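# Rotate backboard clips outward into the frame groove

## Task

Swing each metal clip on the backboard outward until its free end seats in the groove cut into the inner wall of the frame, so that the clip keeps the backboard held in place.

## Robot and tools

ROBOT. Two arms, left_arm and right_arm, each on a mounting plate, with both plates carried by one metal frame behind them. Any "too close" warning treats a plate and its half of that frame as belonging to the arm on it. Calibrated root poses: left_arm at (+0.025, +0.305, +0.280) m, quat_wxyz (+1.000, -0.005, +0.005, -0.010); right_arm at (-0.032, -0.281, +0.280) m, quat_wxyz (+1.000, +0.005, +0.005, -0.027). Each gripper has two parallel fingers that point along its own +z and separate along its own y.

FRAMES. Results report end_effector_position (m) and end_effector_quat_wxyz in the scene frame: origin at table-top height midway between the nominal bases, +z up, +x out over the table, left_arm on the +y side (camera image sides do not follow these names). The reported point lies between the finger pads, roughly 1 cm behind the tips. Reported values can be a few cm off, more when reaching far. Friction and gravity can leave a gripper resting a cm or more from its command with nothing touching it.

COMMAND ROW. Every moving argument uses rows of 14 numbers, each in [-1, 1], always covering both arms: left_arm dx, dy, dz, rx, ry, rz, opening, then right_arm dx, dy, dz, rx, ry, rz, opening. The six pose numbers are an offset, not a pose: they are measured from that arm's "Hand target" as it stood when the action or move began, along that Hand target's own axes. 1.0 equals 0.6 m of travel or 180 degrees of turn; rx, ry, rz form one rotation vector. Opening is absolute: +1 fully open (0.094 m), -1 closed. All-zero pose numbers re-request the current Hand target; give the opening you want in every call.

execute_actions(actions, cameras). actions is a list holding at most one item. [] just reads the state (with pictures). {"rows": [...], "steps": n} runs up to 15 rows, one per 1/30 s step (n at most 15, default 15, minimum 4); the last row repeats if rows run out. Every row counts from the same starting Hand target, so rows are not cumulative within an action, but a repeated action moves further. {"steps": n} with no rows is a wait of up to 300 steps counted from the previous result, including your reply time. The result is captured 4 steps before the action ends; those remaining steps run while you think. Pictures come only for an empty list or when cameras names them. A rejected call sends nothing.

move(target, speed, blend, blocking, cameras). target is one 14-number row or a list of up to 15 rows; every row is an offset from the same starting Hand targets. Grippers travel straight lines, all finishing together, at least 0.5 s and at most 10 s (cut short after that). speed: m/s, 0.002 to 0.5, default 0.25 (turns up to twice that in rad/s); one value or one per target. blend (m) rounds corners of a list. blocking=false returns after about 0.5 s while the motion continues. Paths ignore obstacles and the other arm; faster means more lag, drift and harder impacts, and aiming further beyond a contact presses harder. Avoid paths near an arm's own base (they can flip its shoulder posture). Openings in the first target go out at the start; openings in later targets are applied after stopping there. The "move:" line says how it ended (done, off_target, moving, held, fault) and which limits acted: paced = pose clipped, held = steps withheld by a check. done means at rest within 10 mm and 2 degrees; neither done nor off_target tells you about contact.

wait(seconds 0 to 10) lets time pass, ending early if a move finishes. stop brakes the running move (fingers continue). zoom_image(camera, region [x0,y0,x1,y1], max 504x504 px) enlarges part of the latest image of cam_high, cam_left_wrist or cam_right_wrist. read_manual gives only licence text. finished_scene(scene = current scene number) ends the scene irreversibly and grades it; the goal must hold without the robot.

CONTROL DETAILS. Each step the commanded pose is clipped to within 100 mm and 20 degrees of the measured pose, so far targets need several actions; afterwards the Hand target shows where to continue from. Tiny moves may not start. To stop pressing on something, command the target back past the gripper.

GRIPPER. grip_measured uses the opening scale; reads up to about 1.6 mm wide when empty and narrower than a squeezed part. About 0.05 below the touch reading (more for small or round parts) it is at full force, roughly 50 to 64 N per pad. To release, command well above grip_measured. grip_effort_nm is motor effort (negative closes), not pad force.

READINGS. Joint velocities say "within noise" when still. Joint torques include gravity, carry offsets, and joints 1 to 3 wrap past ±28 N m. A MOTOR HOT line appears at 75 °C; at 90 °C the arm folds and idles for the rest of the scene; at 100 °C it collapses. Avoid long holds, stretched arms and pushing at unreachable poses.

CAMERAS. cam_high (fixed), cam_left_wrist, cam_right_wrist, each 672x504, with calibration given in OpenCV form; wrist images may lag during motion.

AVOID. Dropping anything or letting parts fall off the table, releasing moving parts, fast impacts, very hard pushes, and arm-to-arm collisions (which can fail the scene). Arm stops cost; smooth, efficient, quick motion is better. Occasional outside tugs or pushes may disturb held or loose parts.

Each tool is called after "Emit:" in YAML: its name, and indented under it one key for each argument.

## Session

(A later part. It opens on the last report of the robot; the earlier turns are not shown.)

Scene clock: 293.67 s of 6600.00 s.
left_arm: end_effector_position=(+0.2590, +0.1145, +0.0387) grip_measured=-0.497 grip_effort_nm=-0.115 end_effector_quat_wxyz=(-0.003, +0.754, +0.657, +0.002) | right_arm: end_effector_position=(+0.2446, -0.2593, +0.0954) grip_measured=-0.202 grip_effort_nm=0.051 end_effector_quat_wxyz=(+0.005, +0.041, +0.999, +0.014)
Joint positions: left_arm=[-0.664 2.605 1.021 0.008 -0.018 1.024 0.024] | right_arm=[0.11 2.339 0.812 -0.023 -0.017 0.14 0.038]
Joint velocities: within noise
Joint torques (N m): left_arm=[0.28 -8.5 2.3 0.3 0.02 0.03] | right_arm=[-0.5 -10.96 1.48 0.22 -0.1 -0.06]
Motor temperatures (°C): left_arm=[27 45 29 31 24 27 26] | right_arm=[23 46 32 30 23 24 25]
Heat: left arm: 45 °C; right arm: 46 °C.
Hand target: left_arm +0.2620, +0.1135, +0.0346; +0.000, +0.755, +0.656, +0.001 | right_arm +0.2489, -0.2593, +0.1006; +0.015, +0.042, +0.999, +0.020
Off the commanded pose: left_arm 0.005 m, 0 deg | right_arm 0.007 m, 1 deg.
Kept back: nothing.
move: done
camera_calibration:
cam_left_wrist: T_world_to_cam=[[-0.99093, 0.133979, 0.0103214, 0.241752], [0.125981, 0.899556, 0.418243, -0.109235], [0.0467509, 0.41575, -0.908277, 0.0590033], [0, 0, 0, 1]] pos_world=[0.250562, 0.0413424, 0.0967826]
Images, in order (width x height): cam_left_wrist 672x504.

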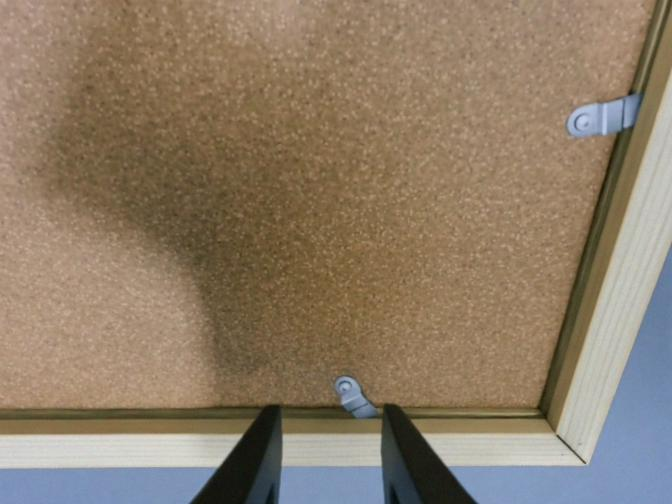

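Emit:
move:
  target: [0.001,-0.0045,0.024,0,0,0,-0.5,0,0,0,0,0,0,-0.2]
  speed: 0.08
  cameras: ["cam_left_wrist"]

Emit:
zoom_image:
  camera: "cam_left_wrist"
  region: [232, 304, 432, 504]

Scene clock: 294.67 s of 6600.00 s.
left_arm: end_effector_position=(+0.2564, +0.1163, +0.0244) grip_measured=-0.497 grip_effort_nm=-0.115 end_effector_quat_wxyz=(-0.005, +0.754, +0.657, +0.001) | right_arm: end_effector_position=(+0.2446, -0.2593, +0.0954) grip_measured=-0.202 grip_effort_nm=0.051 end_effector_quat_wxyz=(+0.005, +0.041, +0.999, +0.014)
Joint positions: left_arm=[-0.664 2.658 1.036 0.044 -0.018 1.024 0.024] | right_arm=[0.11 2.339 0.812 -0.023 -0.017 0.14 0.038]
Joint velocities: within noise
Joint torques (N m): left_arm=[0.12 -8.5 2.15 0.29 0.02 0.01] | right_arm=[-0.38 -10.91 1.47 0.24 -0.08 -0.07]
Motor temperatures (°C): left_arm=[27 45 29 31 24 27 26] | right_arm=[23 46 32 30 23 24 25]
Heat: left arm: 45 °C; right arm: 46 °C.
Hand target: left_arm +0.2595, +0.1144, +0.0203; +0.001, +0.754, +0.656, +0.001 | right_arm +0.2489, -0.2593, +0.1006; +0.015, +0.042, +0.999, +0.020
Off the commanded pose: left_arm 0.005 m, 1 deg | right_arm 0.007 m, 1 deg.
Kept back: nothing.
move: done
camera_calibration:
cam_left_wrist: T_world_to_cam=[[-0.990906, 0.133993, 0.0122722, 0.239086], [0.126752, 0.898946, 0.41932, -0.104731], [0.0451541, 0.417062, -0.907756, 0.0456392], [0, 0, 0, 1]] pos_world=[0.248126, 0.043077, 0.0824109]
Images, in order (width x height): cam_left_wrist 672x504.

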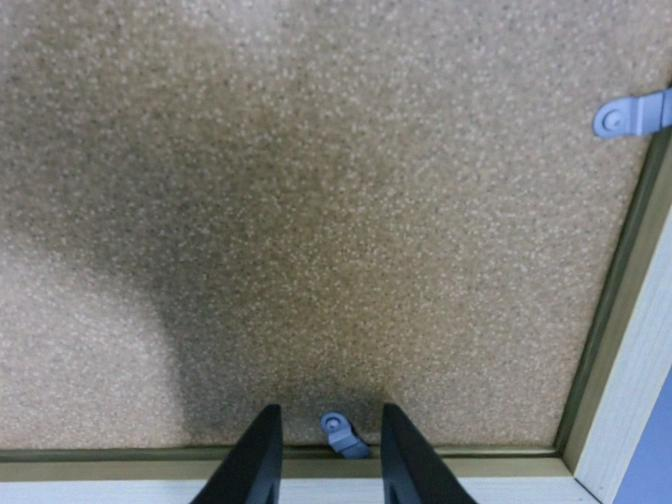

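Scaled by 2.520 from the camera's 672x504 image, which has a finer 960x720 frame.

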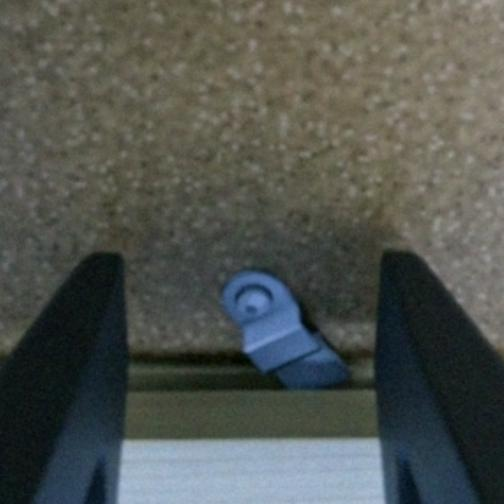

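Emit:
move:
  target:
    - [0,0,0.010,0,0,0,-0.5,0,0,0,0,0,0,-0.2]
    - [0,0,0.010,0,0,0,-0.75,0,0,0,0,0,0,-0.2]
  speed: 0.05
  cameras: ["cam_left_wrist"]

Emit:
zoom_image:
  camera: "cam_left_wrist"
  region: [232, 304, 432, 504]

Scene clock: 296.10 s of 6600.00 s.
left_arm: end_effector_position=(+0.2584, +0.1144, +0.0214) grip_measured=-0.747 grip_effort_nm=-0.125 end_effector_quat_wxyz=(-0.001, +0.754, +0.657, +0.001) | right_arm: end_effector_position=(+0.2446, -0.2593, +0.0954) grip_measured=-0.202 grip_effort_nm=0.056 end_effector_quat_wxyz=(+0.005, +0.041, +0.999, +0.014)
Joint positions: left_arm=[-0.664 2.671 1.047 0.052 -0.017 1.024 0.012] | right_arm=[0.11 2.339 0.812 -0.023 -0.017 0.14 0.038]
Joint velocities: within noise
Joint torques (N m): left_arm=[0.12 -7.61 2.25 0.35 0.02 0.01] | right_arm=[-0.57 -10.91 1.54 0.19 -0.08 -0.08]
Motor temperatures (°C): left_arm=[27 44 29 31 24 27 26] | right_arm=[23 46 32 29 23 24 25]
Heat: left arm: 44 °C; right arm: 46 °C.
Hand target: left_arm +0.2596, +0.1144, +0.0142; +0.001, +0.754, +0.656, +0.001 | right_arm +0.2489, -0.2593, +0.1006; +0.015, +0.042, +0.999, +0.020
Off the commanded pose: left_arm 0.007 m, 0 deg | right_arm 0.007 m, 1 deg.
Kept back: nothing.
move: done
camera_calibration:
cam_left_wrist: T_world_to_cam=[[-0.990961, 0.133948, 0.00734343, 0.241469], [0.124872, 0.90104, 0.415373, -0.10164], [0.0490217, 0.412535, -0.909622, 0.0431589], [0, 0, 0, 1]] pos_world=[0.249863, 0.0414327, 0.0797036]
Images, in order (width x height): cam_left_wrist 672x504.

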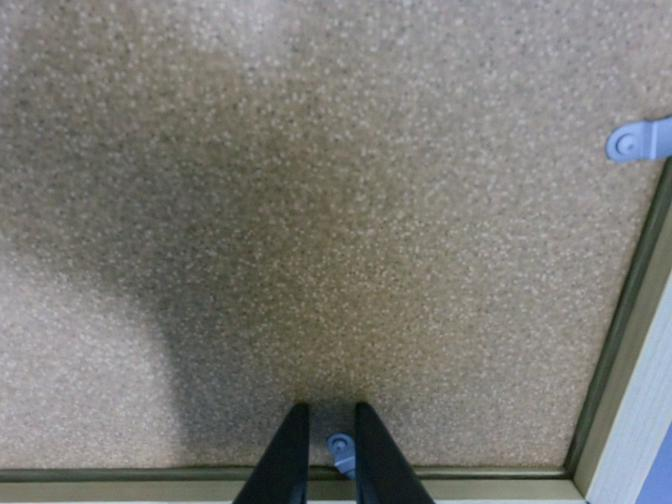

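Scaled by 2.520 from the camera's 672x504 image, which has a finer 960x720 frame.

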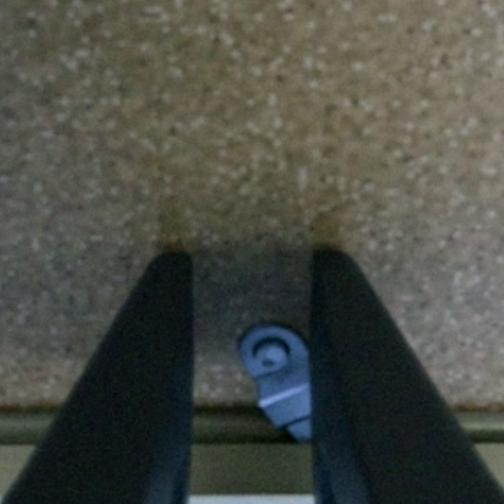

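Emit:
move:
  target:
    - [0,-0.004,0.008,0,0,0,-0.83,0,0,0,0,0,0,-0.2]
    - [0,-0.004,0.008,0,0,0,-0.89,0,0,0,0,0,0,-0.2]
  speed: 0.05
  cameras: ["cam_left_wrist"]

Emit:
zoom_image:
  camera: "cam_left_wrist"
  region: [232, 304, 432, 504]

Scene clock: 298.23 s of 6600.00 s.
left_arm: end_effector_position=(+0.2567, +0.1147, +0.0211) grip_measured=-0.884 grip_effort_nm=-0.295 end_effector_quat_wxyz=(-0.004, +0.754, +0.657, -0.001) | right_arm: end_effector_position=(+0.2446, -0.2593, +0.0954) grip_measured=-0.202 grip_effort_nm=0.056 end_effector_quat_wxyz=(+0.005, +0.041, +0.999, +0.014)
Joint positions: left_arm=[-0.664 2.672 1.047 0.048 -0.012 1.024 0.005] | right_arm=[0.11 2.339 0.812 -0.023 -0.017 0.14 0.038]
Joint velocities: left_arm=[-0.002 -0.017 0.002 -0.007 -0.037 0.022 -0.004] | right_arm=[within noise]
Joint torques (N m): left_arm=[-0.14 -6.32 2.25 0.52 -0.04 -0.03] | right_arm=[-0.43 -10.66 1.61 0.21 -0.07 -0.06]
Motor temperatures (°C): left_arm=[27 43 29 31 24 27 26] | right_arm=[23 46 32 29 23 24 25]
Heat: left arm: 43 °C; right arm: 46 °C.
Hand target: left_arm +0.2571, +0.1148, +0.0094; +0.000, +0.754, +0.656, +0.001 | right_arm +0.2489, -0.2593, +0.1006; +0.015, +0.042, +0.999, +0.020
Off the commanded pose: left_arm 0.012 m, 1 deg | right_arm 0.007 m, 1 deg.
Kept back: nothing.
move: off_target (left_arm); target 2's new opening was sent with left_arm's hand 0.012 m and 0 deg from that target
camera_calibration:
cam_left_wrist: T_world_to_cam=[[-0.990878, 0.134001, 0.0142888, 0.239612], [0.127835, 0.901103, 0.414332, -0.102315], [0.0426453, 0.412379, -0.910014, 0.0444936], [0, 0, 0, 1]] pos_world=[0.248608, 0.0417402, 0.0794585]
Images, in order (width x height): cam_left_wrist 672x504.

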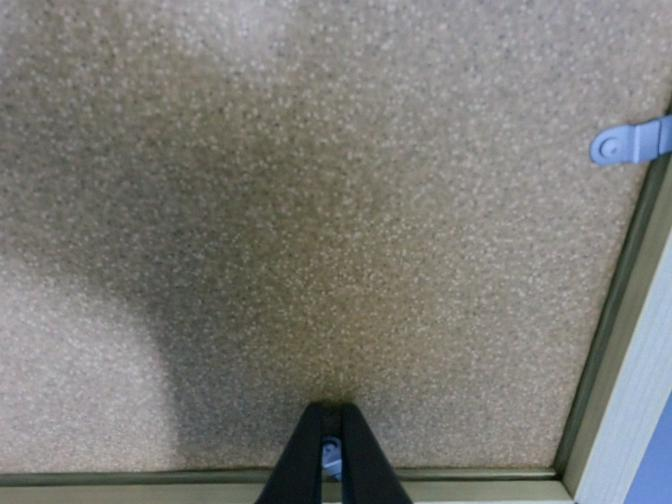

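Scaled by 2.520 from the camera's 672x504 image, which has a finer 960x720 frame.

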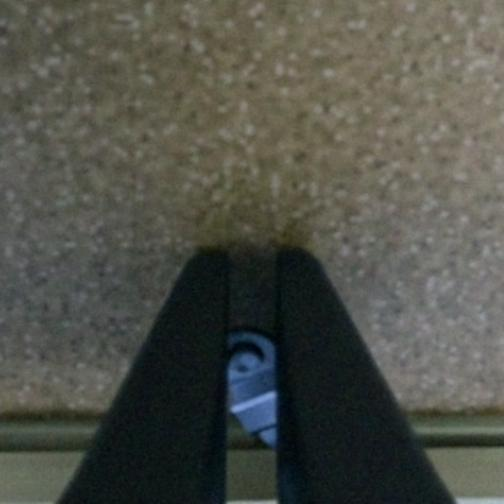

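Emit:
move:
  target:
    - [0,0,-0.008,0,0,0,-0.6,0,0,0,0,0,0,-0.2]
    - [0,0,-0.08,0,0,0,-0.5,0,0,0,0,0,0,-0.2]
  speed: 0.1
  cameras: ["cam_left_wrist"]

Emit:
zoom_image:
  camera: "cam_left_wrist"
  region: [232, 304, 432, 504]

Scene clock: 300.60 s of 6600.00 s.
left_arm: end_effector_position=(+0.2601, +0.1127, +0.0533) grip_measured=-0.503 grip_effort_nm=0.154 end_effector_quat_wxyz=(+0.006, +0.754, +0.657, +0.001) | right_arm: end_effector_position=(+0.2446, -0.2593, +0.0954) grip_measured=-0.202 grip_effort_nm=0.046 end_effector_quat_wxyz=(+0.005, +0.041, +0.999, +0.014)
Joint positions: left_arm=[-0.664 2.546 0.987 0.001 -0.013 1.024 0.023] | right_arm=[0.11 2.339 0.812 -0.023 -0.017 0.14 0.038]
Joint velocities: within noise
Joint torques (N m): left_arm=[-0.36 -11.33 0.73 0.1 -0.03 -0.05] | right_arm=[-0.54 -10.89 1.39 0.21 -0.08 -0.06]
Motor temperatures (°C): left_arm=[27 43 28 31 24 27 26] | right_arm=[23 46 32 29 23 24 25]
Heat: left arm: 43 °C; right arm: 46 °C.
Hand target: left_arm +0.2570, +0.1148, +0.0574; +0.001, +0.755, +0.656, +0.001 | right_arm +0.2489, -0.2593, +0.1006; +0.015, +0.042, +0.999, +0.020
Off the commanded pose: left_arm 0.006 m, 1 deg | right_arm 0.007 m, 1 deg.
Kept back: nothing.
move: done
camera_calibration:
cam_left_wrist: T_world_to_cam=[[-0.991004, 0.133815, -0.00204119, 0.243713], [0.121465, 0.905741, 0.406053, -0.112728], [0.0561846, 0.402152, -0.913847, 0.0724062], [0, 0, 0, 1]] pos_world=[0.251145, 0.0403718, 0.112439]
Images, in order (width x height): cam_left_wrist 672x504.

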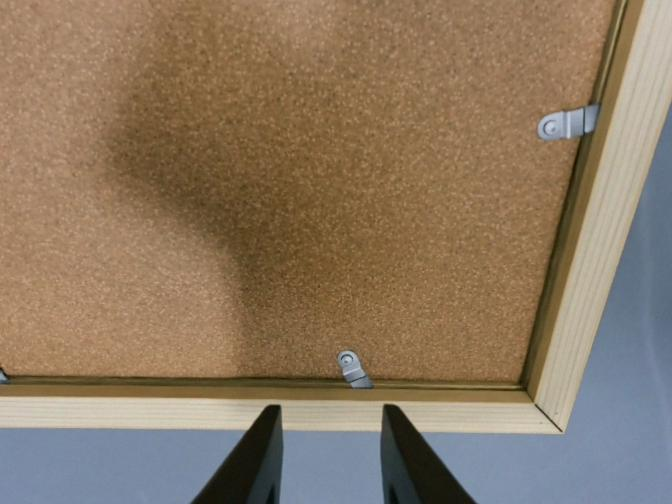

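Scaled by 2.520 from the camera's 672x504 image, which has a finer 960x720 frame.

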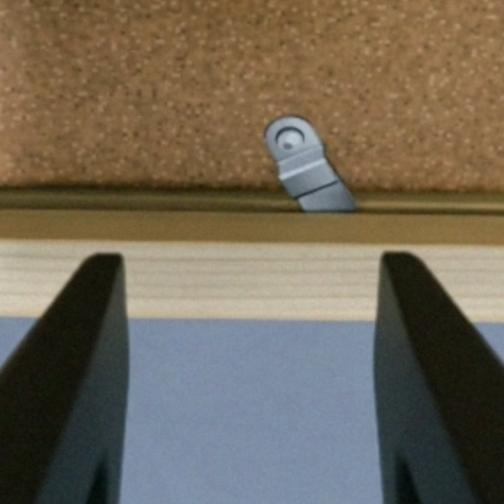

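Emit:
move:
  target: [-0.2135,0.001,0.0,0,0,0,-0.5,0,0,0,0,0,0,-0.2]
  speed: 0.2
  cameras: ["cam_left_wrist"]

Emit:
zoom_image:
  camera: "cam_left_wrist"
  region: [182, 204, 482, 504]

Scene clock: 302.20 s of 6600.00 s.
left_arm: end_effector_position=(+0.2404, -0.0137, +0.0617) grip_measured=-0.503 grip_effort_nm=0.159 end_effector_quat_wxyz=(+0.009, +0.758, +0.652, +0.001) | right_arm: end_effector_position=(+0.2446, -0.2593, +0.0954) grip_measured=-0.202 grip_effort_nm=0.051 end_effector_quat_wxyz=(+0.005, +0.041, +0.999, +0.014)
Joint positions: left_arm=[-0.958 2.639 1.367 -0.285 -0.018 0.742 0.023] | right_arm=[0.11 2.339 0.812 -0.023 -0.017 0.14 0.038]
Joint velocities: within noise
Joint torques (N m): left_arm=[0.03 -10.22 4.37 0.1 0.03 -0.11] | right_arm=[-0.27 -10.93 1.42 0.2 -0.12 -0.06]
Motor temperatures (°C): left_arm=[27 43 28 31 24 27 26] | right_arm=[23 46 32 29 23 24 25]
Heat: left arm: 43 °C; right arm: 46 °C.
Hand target: left_arm +0.2399, -0.0121, +0.0573; +0.000, +0.755, +0.656, +0.001 | right_arm +0.2489, -0.2593, +0.1006; +0.015, +0.042, +0.999, +0.020
Off the commanded pose: left_arm 0.005 m, 1 deg | right_arm 0.007 m, 1 deg.
Kept back: nothing.
move: done
camera_calibration:
cam_left_wrist: T_world_to_cam=[[-0.989287, 0.145795, -0.00746212, 0.241154], [0.130429, 0.905674, 0.403415, -0.00124398], [0.065574, 0.39812, -0.914987, 0.129705], [0, 0, 0, 1]] pos_world=[0.230227, -0.0856704, 0.12098]
Images, in order (width x height): cam_left_wrist 672x504.

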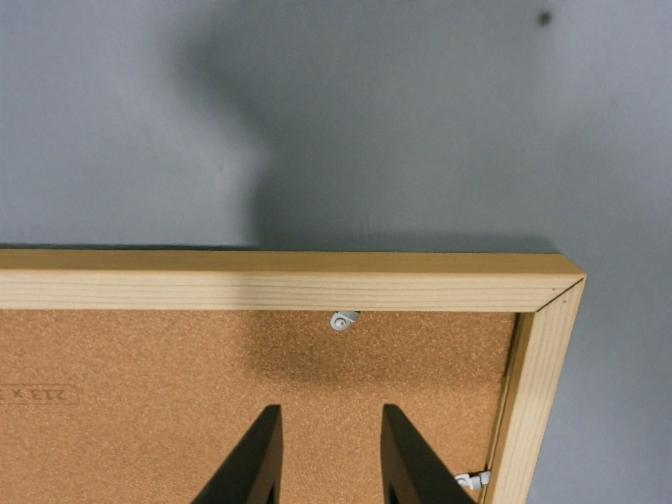

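Scaled by 1.680 from the camera's 672x504 image, which has a finer 960x720 frame.

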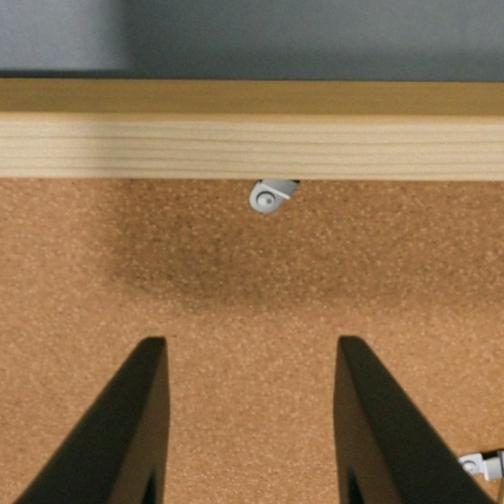

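Emit:
move:
  target: [0.0,-0.003,0.045,0,0,0,-0.5,0,0,0,0,0,0,-0.2]
  speed: 0.1
  cameras: ["cam_left_wrist"]

Emit:
zoom_image:
  camera: "cam_left_wrist"
  region: [182, 304, 432, 504]

Scene clock: 303.43 s of 6600.00 s.
left_arm: end_effector_position=(+0.2356, -0.0073, +0.0343) grip_measured=-0.503 grip_effort_nm=0.159 end_effector_quat_wxyz=(-0.006, +0.757, +0.653, +0.003) | right_arm: end_effector_position=(+0.2446, -0.2593, +0.0954) grip_measured=-0.202 grip_effort_nm=0.051 end_effector_quat_wxyz=(+0.005, +0.041, +0.999, +0.014)
Joint positions: left_arm=[-0.958 2.728 1.405 -0.263 -0.018 0.739 0.023] | right_arm=[0.11 2.339 0.812 -0.023 -0.017 0.14 0.038]
Joint velocities: within noise
Joint torques (N m): left_arm=[-0.16 -10.48 4 0.3 0.03 -0.11] | right_arm=[-0.47 -11.03 1.47 0.22 -0.1 -0.07]
Motor temperatures (°C): left_arm=[27 43 29 31 24 27 26] | right_arm=[23 46 32 29 23 24 25]
Heat: left arm: 43 °C; right arm: 46 °C.
Hand target: left_arm +0.2381, -0.0119, +0.0304; +0.001, +0.755, +0.656, +0.001 | right_arm +0.2489, -0.2593, +0.1006; +0.015, +0.042, +0.999, +0.020
Off the commanded pose: left_arm 0.007 m, 1 deg | right_arm 0.007 m, 1 deg.
Kept back: nothing.
move: done
camera_calibration:
cam_left_wrist: T_world_to_cam=[[-0.989634, 0.143105, 0.0120259, 0.234701], [0.134718, 0.896096, 0.422922, 0.00286636], [0.049746, 0.420158, -0.906086, 0.105997], [0, 0, 0, 1]] pos_world=[0.226609, -0.080691, 0.0920077]
Images, in order (width x height): cam_left_wrist 672x504.

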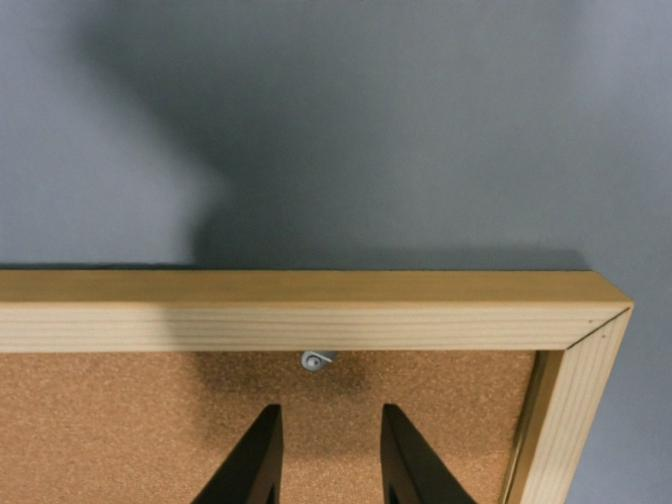

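Scaled by 2.016 from the camera's 672x504 image, which has a finer 960x720 frame.

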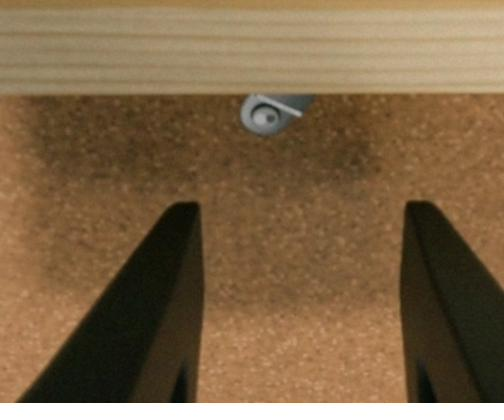

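Emit:
move:
  target:
    - [-0.010,0.008,0.005,0,0,0,-0.5,0,0,0,0,0,0,-0.2]
    - [-0.010,0.008,0.019,0,0,0,-0.5,0,0,0,0,0,0,-0.2]
  speed: 0.1
  cameras: ["cam_left_wrist"]

Emit:
zoom_image:
  camera: "cam_left_wrist"
  region: [182, 304, 432, 504]

Scene clock: 304.40 s of 6600.00 s.
left_arm: end_effector_position=(+0.2447, -0.0208, +0.0297) grip_measured=-0.503 grip_effort_nm=0.159 end_effector_quat_wxyz=(+0.007, +0.757, +0.654, +0.001) | right_arm: end_effector_position=(+0.2446, -0.2593, +0.0954) grip_measured=-0.202 grip_effort_nm=0.056 end_effector_quat_wxyz=(+0.005, +0.041, +0.999, +0.014)
Joint positions: left_arm=[-0.958 2.762 1.468 -0.267 -0.018 0.738 0.023] | right_arm=[0.11 2.339 0.812 -0.023 -0.017 0.14 0.038]
Joint velocities: within noise
Joint torques (N m): left_arm=[-0.23 -9.33 4.07 0.27 0.02 -0.11] | right_arm=[-0.38 -10.88 1.44 0.21 -0.09 -0.08]
Motor temperatures (°C): left_arm=[27 43 29 31 24 27 26] | right_arm=[23 46 32 29 23 24 25]
Heat: left arm: 43 °C; right arm: 46 °C.
Hand target: left_arm +0.2421, -0.0185, +0.0190; +0.001, +0.755, +0.656, +0.001 | right_arm +0.2489, -0.2593, +0.1006; +0.015, +0.042, +0.999, +0.020
Off the commanded pose: left_arm 0.011 m, 1 deg | right_arm 0.007 m, 1 deg.
Kept back: nothing.
move: off_target (left_arm)
camera_calibration:
cam_left_wrist: T_world_to_cam=[[-0.989842, 0.14209, -0.00486824, 0.246193], [0.1279, 0.904898, 0.405958, 0.0181144], [0.0620879, 0.401211, -0.913879, 0.103876], [0, 0, 0, 1]] pos_world=[0.234926, -0.0930498, 0.0887754]
Images, in order (width x height): cam_left_wrist 672x504.

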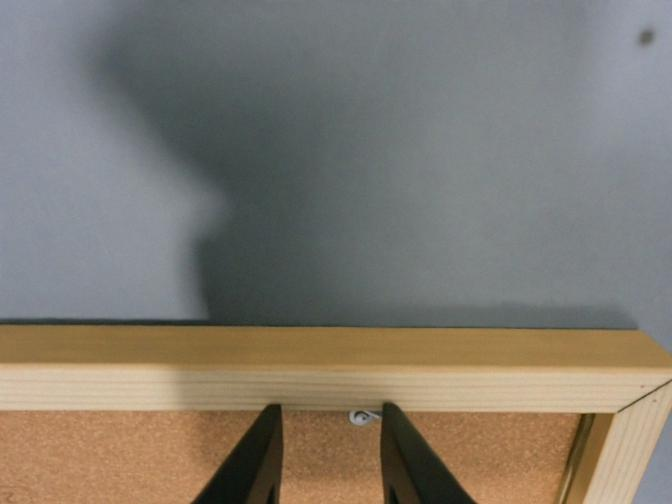

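Scaled by 2.016 from the camera's 672x504 image, which has a finer 960x720 frame.

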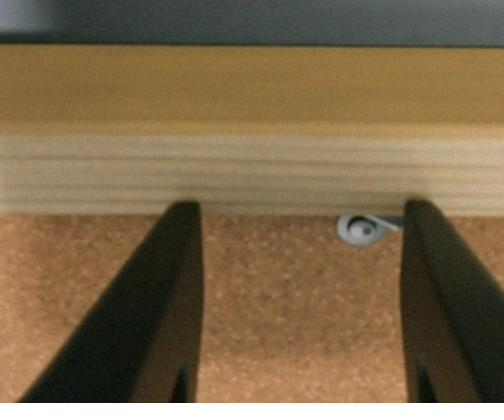

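Emit:
move:
  target:
    - [0.004,-0.003,-0.022,0,0,0,-0.5,0,0,0,0,0,0,-0.2]
  speed: 0.1
  cameras: ["cam_left_wrist"]

Emit:
zoom_image:
  camera: "cam_left_wrist"
  region: [182, 254, 432, 504]

Scene clock: 305.33 s of 6600.00 s.
left_arm: end_effector_position=(+0.2443, -0.0203, +0.0297) grip_measured=-0.503 grip_effort_nm=0.154 end_effector_quat_wxyz=(+0.007, +0.757, +0.654, +0.001) | right_arm: end_effector_position=(+0.2446, -0.2593, +0.0954) grip_measured=-0.202 grip_effort_nm=0.061 end_effector_quat_wxyz=(+0.005, +0.041, +0.999, +0.014)
Joint positions: left_arm=[-0.958 2.76 1.465 -0.265 -0.018 0.738 0.023] | right_arm=[0.11 2.339 0.812 -0.023 -0.017 0.14 0.038]
Joint velocities: within noise
Joint torques (N m): left_arm=[-0.21 -13.42 1.48 0.17 0.03 -0.11] | right_arm=[-0.55 -10.97 1.61 0.22 -0.04 -0.07]
Motor temperatures (°C): left_arm=[27 43 28 31 24 27 26] | right_arm=[23 46 32 29 23 24 25]
Heat: left arm: 43 °C; right arm: 46 °C.
Hand target: left_arm +0.2406, -0.0159, +0.0322; +0.001, +0.755, +0.656, +0.001 | right_arm +0.2489, -0.2593, +0.1006; +0.015, +0.042, +0.999, +0.020
Off the commanded pose: left_arm 0.006 m, 1 deg | right_arm 0.007 m, 1 deg.
Kept back: nothing.
move: done
camera_calibration:
cam_left_wrist: T_world_to_cam=[[-0.989842, 0.14209, -0.00486824, 0.245781], [0.1279, 0.904898, 0.405958, 0.0176999], [0.0620879, 0.401211, -0.913879, 0.103687], [0, 0, 0, 1]] pos_world=[0.234583, -0.0925403, 0.0887689]
Images, in order (width x height): cam_left_wrist 672x504.

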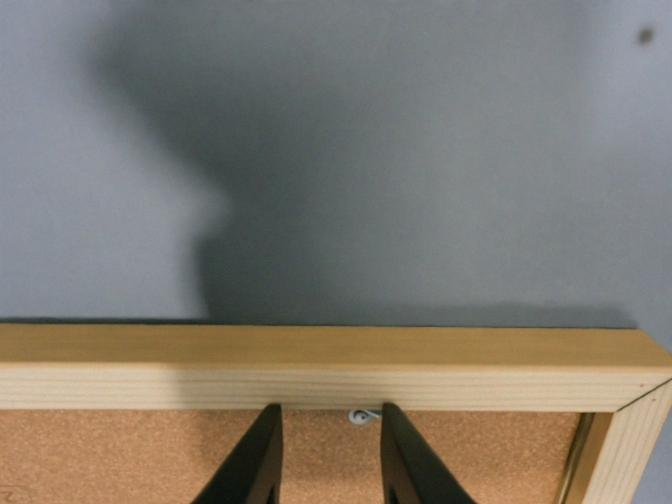

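Scaled by 2.016 from the camera's 672x504 image, which has a finer 960x720 frame.

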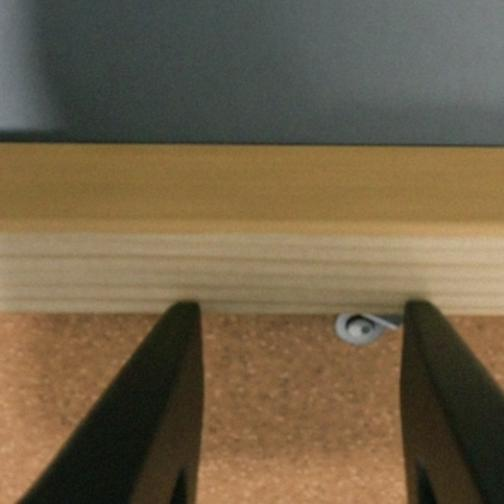

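Emit:
move:
  target:
    - [0.006,-0.005,-0.014,0,0,0,-0.5,0,0,0,0,0,0,-0.2]
  speed: 0.1
  cameras: ["cam_left_wrist"]

Emit:
zoom_image:
  camera: "cam_left_wrist"
  region: [182, 254, 432, 504]

Scene clock: 306.40 s of 6600.00 s.
left_arm: end_effector_position=(+0.2356, -0.0074, +0.0312) grip_measured=-0.503 grip_effort_nm=0.154 end_effector_quat_wxyz=(-0.007, +0.757, +0.654, +0.003) | right_arm: end_effector_position=(+0.2446, -0.2593, +0.0954) grip_measured=-0.202 grip_effort_nm=0.051 end_effector_quat_wxyz=(+0.005, +0.041, +0.999, +0.014)
Joint positions: left_arm=[-0.958 2.739 1.415 -0.264 -0.018 0.738 0.023] | right_arm=[0.11 2.339 0.812 -0.023 -0.017 0.14 0.038]
Joint velocities: within noise
Joint torques (N m): left_arm=[-0.21 -14.61 2 0.15 0.03 -0.11] | right_arm=[-0.53 -10.89 1.48 0.22 -0.11 -0.08]
Motor temperatures (°C): left_arm=[27 43 28 31 24 27 26] | right_arm=[23 46 32 29 23 24 25]
Heat: left arm: 43 °C; right arm: 46 °C.
Hand target: left_arm +0.2381, -0.0118, +0.0405; +0.000, +0.755, +0.656, +0.001 | right_arm +0.2489, -0.2593, +0.1006; +0.015, +0.042, +0.999, +0.020
Off the commanded pose: left_arm 0.011 m, 1 deg | right_arm 0.007 m, 1 deg.
Kept back: nothing.
move: off_target (left_arm)
camera_calibration:
cam_left_wrist: T_world_to_cam=[[-0.989715, 0.142358, 0.0140635, 0.234701], [0.13479, 0.895119, 0.424964, 0.0041482], [0.0479083, 0.422489, -0.905101, 0.10366], [0, 0, 0, 1]] pos_world=[0.226761, -0.0809199, 0.0887595]
Images, in order (width x height): cam_left_wrist 672x504.

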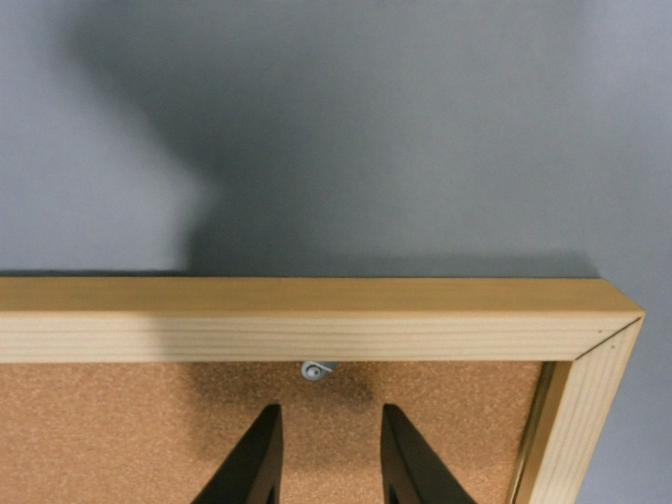

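Scaled by 2.016 from the camera's 672x504 image, which has a finer 960x720 frame.

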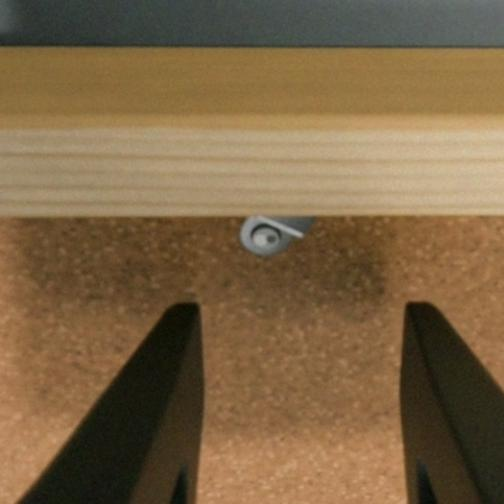

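Emit:
move:
  target:
    - [-0.004,0.005,0.027,0,0,0,-0.5,0,0,0,0,0,0,-0.2]
  speed: 0.1
  cameras: ["cam_left_wrist"]

Emit:
zoom_image:
  camera: "cam_left_wrist"
  region: [182, 254, 432, 504]

Scene clock: 307.37 s of 6600.00 s.
left_arm: end_effector_position=(+0.2393, -0.0128, +0.0296) grip_measured=-0.503 grip_effort_nm=0.159 end_effector_quat_wxyz=(-0.001, +0.757, +0.654, +0.002) | right_arm: end_effector_position=(+0.2446, -0.2593, +0.0954) grip_measured=-0.202 grip_effort_nm=0.051 end_effector_quat_wxyz=(+0.005, +0.041, +0.999, +0.014)
Joint positions: left_arm=[-0.958 2.751 1.437 -0.263 -0.018 0.738 0.023] | right_arm=[0.11 2.339 0.812 -0.023 -0.017 0.14 0.038]
Joint velocities: within noise
Joint torques (N m): left_arm=[-0.03 -10.32 4.01 0.26 0.02 -0.09] | right_arm=[-0.47 -10.86 1.48 0.24 -0.09 -0.06]
Motor temperatures (°C): left_arm=[27 43 28 31 24 27 26] | right_arm=[23 46 32 29 23 24 25]
Heat: left arm: 43 °C; right arm: 46 °C.
Hand target: left_arm +0.2408, -0.0146, +0.0244; +0.000, +0.755, +0.656, +0.001 | right_arm +0.2489, -0.2593, +0.1006; +0.015, +0.042, +0.999, +0.020
Off the commanded pose: left_arm 0.006 m, 0 deg | right_arm 0.007 m, 1 deg.
Kept back: nothing.
move: done
camera_calibration:
cam_left_wrist: T_world_to_cam=[[-0.989805, 0.1423, 0.00613218, 0.239339], [0.131868, 0.89927, 0.417043, 0.010194], [0.0538305, 0.4136, -0.908866, 0.102886], [0, 0, 0, 1]] pos_world=[0.230016, -0.0857786, 0.0877908]
Images, in order (width x height): cam_left_wrist 672x504.

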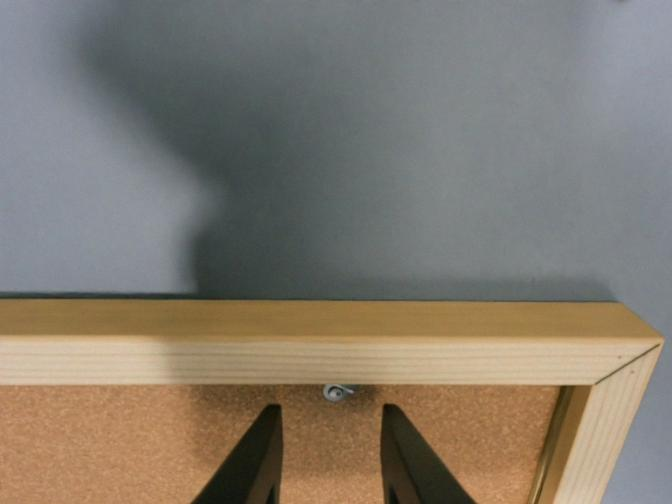

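Scaled by 2.016 from the camera's 672x504 image, which has a finer 960x720 frame.

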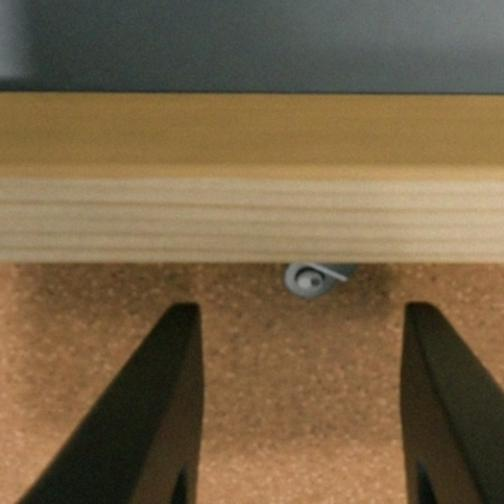

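Emit:
move:
  target:
    - [-0.001,0.0,0.016,0,0,0,-0.5,0,0,0,0,0,0,-0.2]
  speed: 0.1
  cameras: ["cam_left_wrist"]

Emit:
zoom_image:
  camera: "cam_left_wrist"
  region: [182, 254, 432, 504]

Scene clock: 308.30 s of 6600.00 s.
left_arm: end_effector_position=(+0.2399, -0.0139, +0.0232) grip_measured=-0.503 grip_effort_nm=0.149 end_effector_quat_wxyz=(-0.002, +0.757, +0.654, +0.002) | right_arm: end_effector_position=(+0.2446, -0.2593, +0.0954) grip_measured=-0.202 grip_effort_nm=0.056 end_effector_quat_wxyz=(+0.005, +0.041, +0.999, +0.014)
Joint positions: left_arm=[-0.958 2.775 1.457 -0.259 -0.018 0.738 0.023] | right_arm=[0.11 2.339 0.812 -0.023 -0.017 0.14 0.038]
Joint velocities: within noise
Joint torques (N m): left_arm=[-0.09 -9.62 4.08 0.33 0.02 -0.09] | right_arm=[-0.34 -10.77 1.43 0.24 -0.06 -0.11]
Motor temperatures (°C): left_arm=[27 43 28 31 23 27 26] | right_arm=[23 46 32 29 23 24 25]
Heat: left arm: 43 °C; right arm: 46 °C.
Hand target: left_arm +0.2407, -0.0152, +0.0148; +0.000, +0.755, +0.656, +0.001 | right_arm +0.2489, -0.2593, +0.1006; +0.015, +0.042, +0.999, +0.020
Off the commanded pose: left_arm 0.009 m, 0 deg | right_arm 0.007 m, 1 deg.
Kept back: nothing.
move: done
camera_calibration:
cam_left_wrist: T_world_to_cam=[[-0.989803, 0.142303, 0.00638802, 0.240204], [0.131961, 0.899137, 0.417299, 0.0137806], [0.0536391, 0.413887, -0.908747, 0.0975646], [0, 0, 0, 1]] pos_world=[0.230703, -0.086953, 0.0813764]
Images, in order (width x height): cam_left_wrist 672x504.

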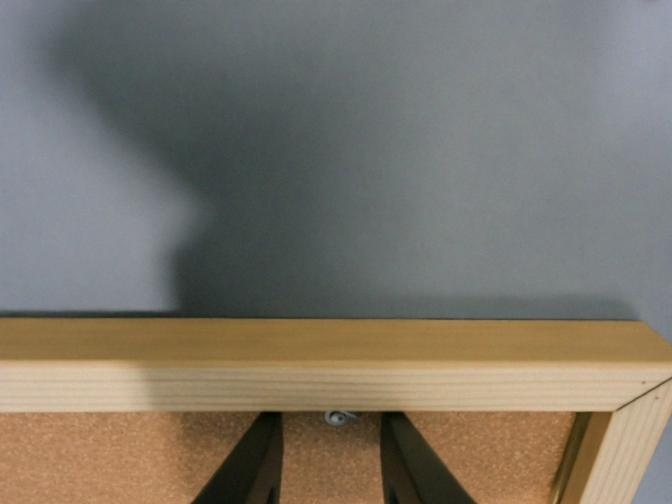

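Scaled by 2.016 from the camera's 672x504 image, which has a finer 960x720 frame.

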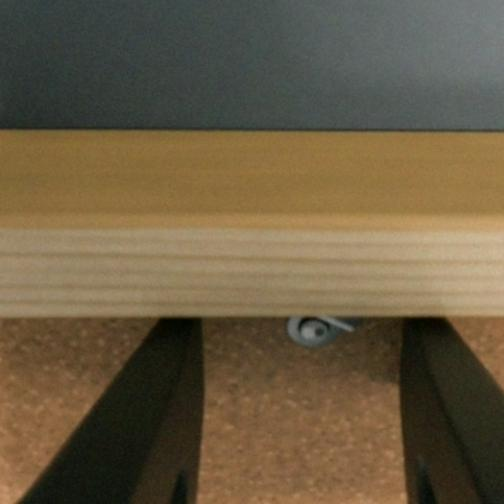

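Emit:
move:
  target:
    - [0,0,0.0,0,0,0,-0.7,0,0,0,0,0,0,-0.2]
    - [0,-0.002,0.0,0,0,0,-0.8,0,0,0,0,0,0,-0.2]
  speed: 0.05
  cameras: ["cam_left_wrist"]

Emit:
zoom_image:
  camera: "cam_left_wrist"
  region: [182, 254, 432, 504]

Scene clock: 310.43 s of 6600.00 s.
left_arm: end_effector_position=(+0.2398, -0.0144, +0.0232) grip_measured=-0.797 grip_effort_nm=-0.125 end_effector_quat_wxyz=(-0.001, +0.757, +0.654, +0.001) | right_arm: end_effector_position=(+0.2446, -0.2593, +0.0954) grip_measured=-0.202 grip_effort_nm=0.051 end_effector_quat_wxyz=(+0.005, +0.041, +0.999, +0.014)
Joint positions: left_arm=[-0.958 2.775 1.457 -0.258 -0.016 0.738 0.01] | right_arm=[0.11 2.339 0.812 -0.023 -0.017 0.14 0.038]
Joint velocities: within noise
Joint torques (N m): left_arm=[-0.2 -9.73 3.7 0.35 0 -0.11] | right_arm=[-0.39 -10.91 1.51 0.24 -0.1 -0.07]
Motor temperatures (°C): left_arm=[27 43 28 31 23 27 26] | right_arm=[23 46 31 29 23 24 25]
Heat: left arm: 43 °C; right arm: 46 °C.
Hand target: left_arm +0.2395, -0.0151, +0.0148; +0.001, +0.754, +0.656, +0.001 | right_arm +0.2489, -0.2593, +0.1006; +0.015, +0.042, +0.999, +0.020
Off the commanded pose: left_arm 0.008 m, 0 deg | right_arm 0.007 m, 1 deg.
Kept back: nothing.
move: done
camera_calibration:
cam_left_wrist: T_world_to_cam=[[-0.989854, 0.141917, 0.00703378, 0.240134], [0.131991, 0.900029, 0.415363, 0.0142313], [0.0526166, 0.412077, -0.909629, 0.097985], [0, 0, 0, 1]] pos_world=[0.230664, -0.0872651, 0.0815297]
Images, in order (width x height): cam_left_wrist 672x504.

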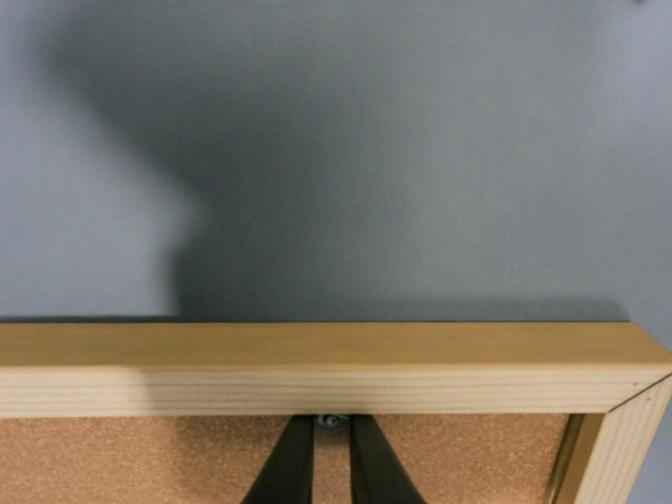

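Scaled by 2.016 from the camera's 672x504 image, which has a finer 960x720 frame.

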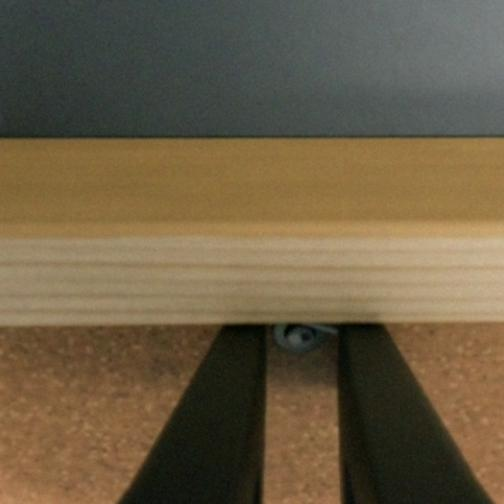

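Emit:
move:
  target:
    - [0,0,0.0,0,0,0,-0.86,0,0,0,0,0,0,-0.2]
    - [0,0,0.0,0,0,0,-0.9,0,0,0,0,0,0,-0.2]
  speed: 0.05
  cameras: ["cam_left_wrist"]

Emit:
zoom_image:
  camera: "cam_left_wrist"
  region: [182, 254, 432, 504]

Scene clock: 312.57 s of 6600.00 s.
left_arm: end_effector_position=(+0.2395, -0.0145, +0.0232) grip_measured=-0.894 grip_effort_nm=-0.315 end_effector_quat_wxyz=(-0.001, +0.757, +0.654, +0.001) | right_arm: end_effector_position=(+0.2446, -0.2593, +0.0954) grip_measured=-0.202 grip_effort_nm=0.056 end_effector_quat_wxyz=(+0.005, +0.041, +0.999, +0.014)
Joint positions: left_arm=[-0.958 2.775 1.457 -0.258 -0.014 0.738 0.005] | right_arm=[0.11 2.339 0.812 -0.023 -0.017 0.14 0.038]
Joint velocities: within noise
Joint torques (N m): left_arm=[-0.25 -9.74 3.71 0.36 -0.01 -0.11] | right_arm=[-0.61 -10.85 1.52 0.2 -0.09 -0.07]
Motor temperatures (°C): left_arm=[27 42 28 31 23 27 26] | right_arm=[23 46 31 29 23 24 25]
Heat: left arm: 42 °C; right arm: 46 °C.
Hand target: left_arm +0.2395, -0.0151, +0.0148; +0.001, +0.754, +0.656, +0.001 | right_arm +0.2489, -0.2593, +0.1006; +0.015, +0.042, +0.999, +0.020
Off the commanded pose: left_arm 0.008 m, 0 deg | right_arm 0.007 m, 1 deg.
Kept back: nothing.
move: done
camera_calibration:
cam_left_wrist: T_world_to_cam=[[-0.989839, 0.141923, 0.00870467, 0.239776], [0.132735, 0.90034, 0.414451, 0.0142229], [0.050983, 0.411396, -0.91003, 0.0984389], [0, 0, 0, 1]] pos_world=[0.230434, -0.0873326, 0.0816004]
Images, in order (width x height): cam_left_wrist 672x504.

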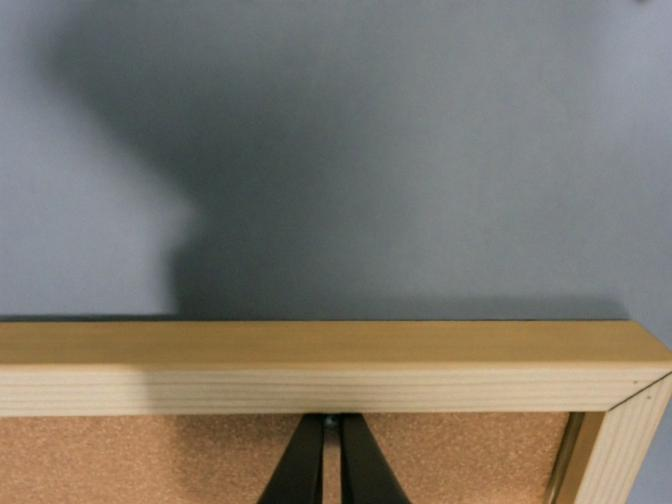

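Scaled by 2.016 from the camera's 672x504 image, which has a finer 960x720 frame.

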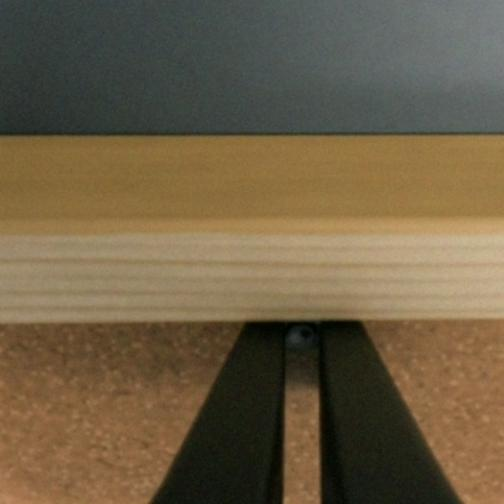

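Emit:
move:
  target:
    - [0,0,-0.008,0,0,0,-0.65,0,0,0,0,0,0,-0.2]
    - [0,0,-0.15,0,0,0,-0.5,0,0,0,0,0,0,-0.2]
    - [0.0,0.10,-0.38,0,0,0,-0.5,0,0,0,0,0,0,-0.2]
  speed: [0.08,0.15,0.25]
  cameras: ["cam_left_wrist"]

Emit:
zoom_image:
  camera: "cam_left_wrist"
  region: [180, 100, 560, 480]

Scene clock: 316.53 s of 6600.00 s.
left_arm: end_effector_position=(+0.2947, -0.0200, +0.2332) grip_measured=-0.503 grip_effort_nm=0.154 end_effector_quat_wxyz=(-0.007, +0.753, +0.658, +0.001) | right_arm: end_effector_position=(+0.2446, -0.2593, +0.0954) grip_measured=-0.202 grip_effort_nm=0.056 end_effector_quat_wxyz=(+0.005, +0.041, +0.999, +0.014)
Joint positions: left_arm=[-0.864 2.321 1.627 -0.894 -0.015 0.82 0.023] | right_arm=[0.11 2.339 0.812 -0.023 -0.017 0.14 0.038]
Joint velocities: within noise
Joint torques (N m): left_arm=[-0.1 -13.3 6.46 0.03 -0.01 0.01] | right_arm=[-0.55 -10.81 1.5 0.21 -0.08 -0.09]
Motor temperatures (°C): left_arm=[27 43 29 31 23 27 26] | right_arm=[23 46 31 29 23 24 25]
Heat: left arm: 43 °C; right arm: 46 °C.
Hand target: left_arm +0.2985, -0.0235, +0.2429; +0.001, +0.755, +0.656, +0.001 | right_arm +0.2489, -0.2593, +0.1006; +0.015, +0.042, +0.999, +0.020
Off the commanded pose: left_arm 0.011 m, 1 deg | right_arm 0.007 m, 1 deg.
Kept back: nothing.
move: off_target (left_arm)
camera_calibration:
cam_left_wrist: T_world_to_cam=[[-0.991382, 0.129864, 0.0172624, 0.291573], [0.124968, 0.897905, 0.422078, -0.0746806], [0.0393125, 0.420598, -0.906395, 0.291794], [0, 0, 0, 1]] pos_world=[0.286922, -0.0935366, 0.290969]
Images, in order (width x height): cam_left_wrist 672x504.

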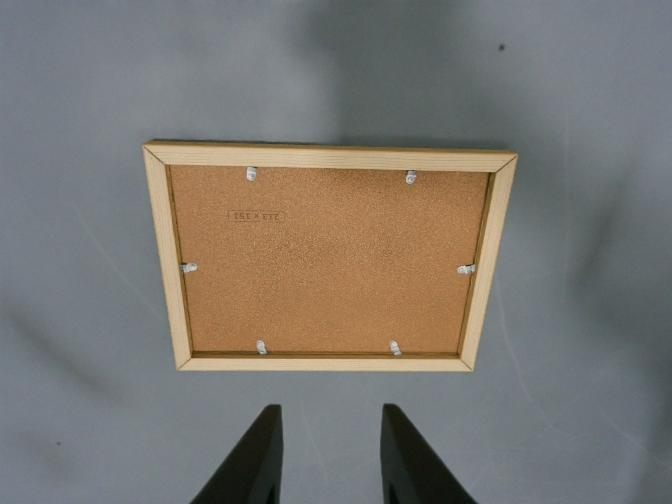

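Scaled by 1.326 from the camera's 672x504 image, which has a finer 960x720 frame.

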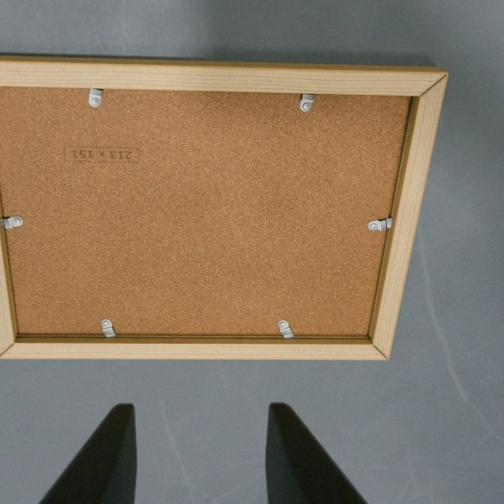

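Checking each clip in close-up.

Emit:
zoom_image:
  camera: "cam_left_wrist"
  region: [150, 140, 300, 290]

Emit:
zoom_image:
  camera: "cam_left_wrist"
  region: [370, 140, 520, 290]

Emit:
zoom_image:
  camera: "cam_left_wrist"
  region: [240, 290, 420, 380]

Scaled by 3.360 from the camera's 672x504 image, which has a finer 960x720 frame.

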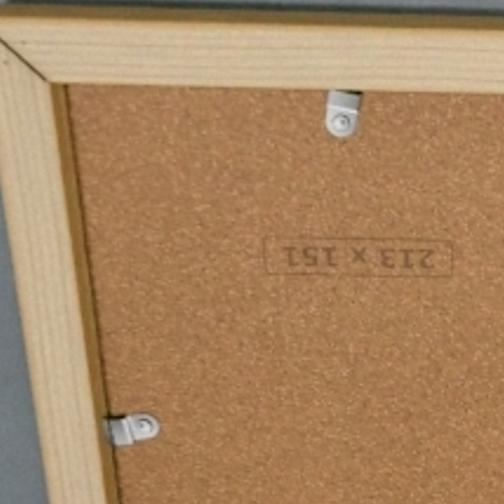

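Scaled by 3.360 from the camera's 672x504 image, which has a finer 960x720 frame.

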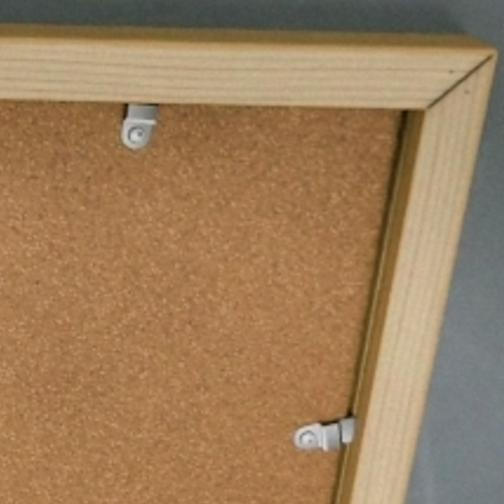

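Scaled by 2.800 from the camera's 672x504 image, which has a finer 960x720 frame.

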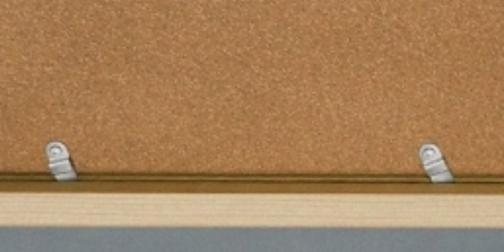

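Emit:
finished_scene:
  scene: 1

The scene is finished: the task was done.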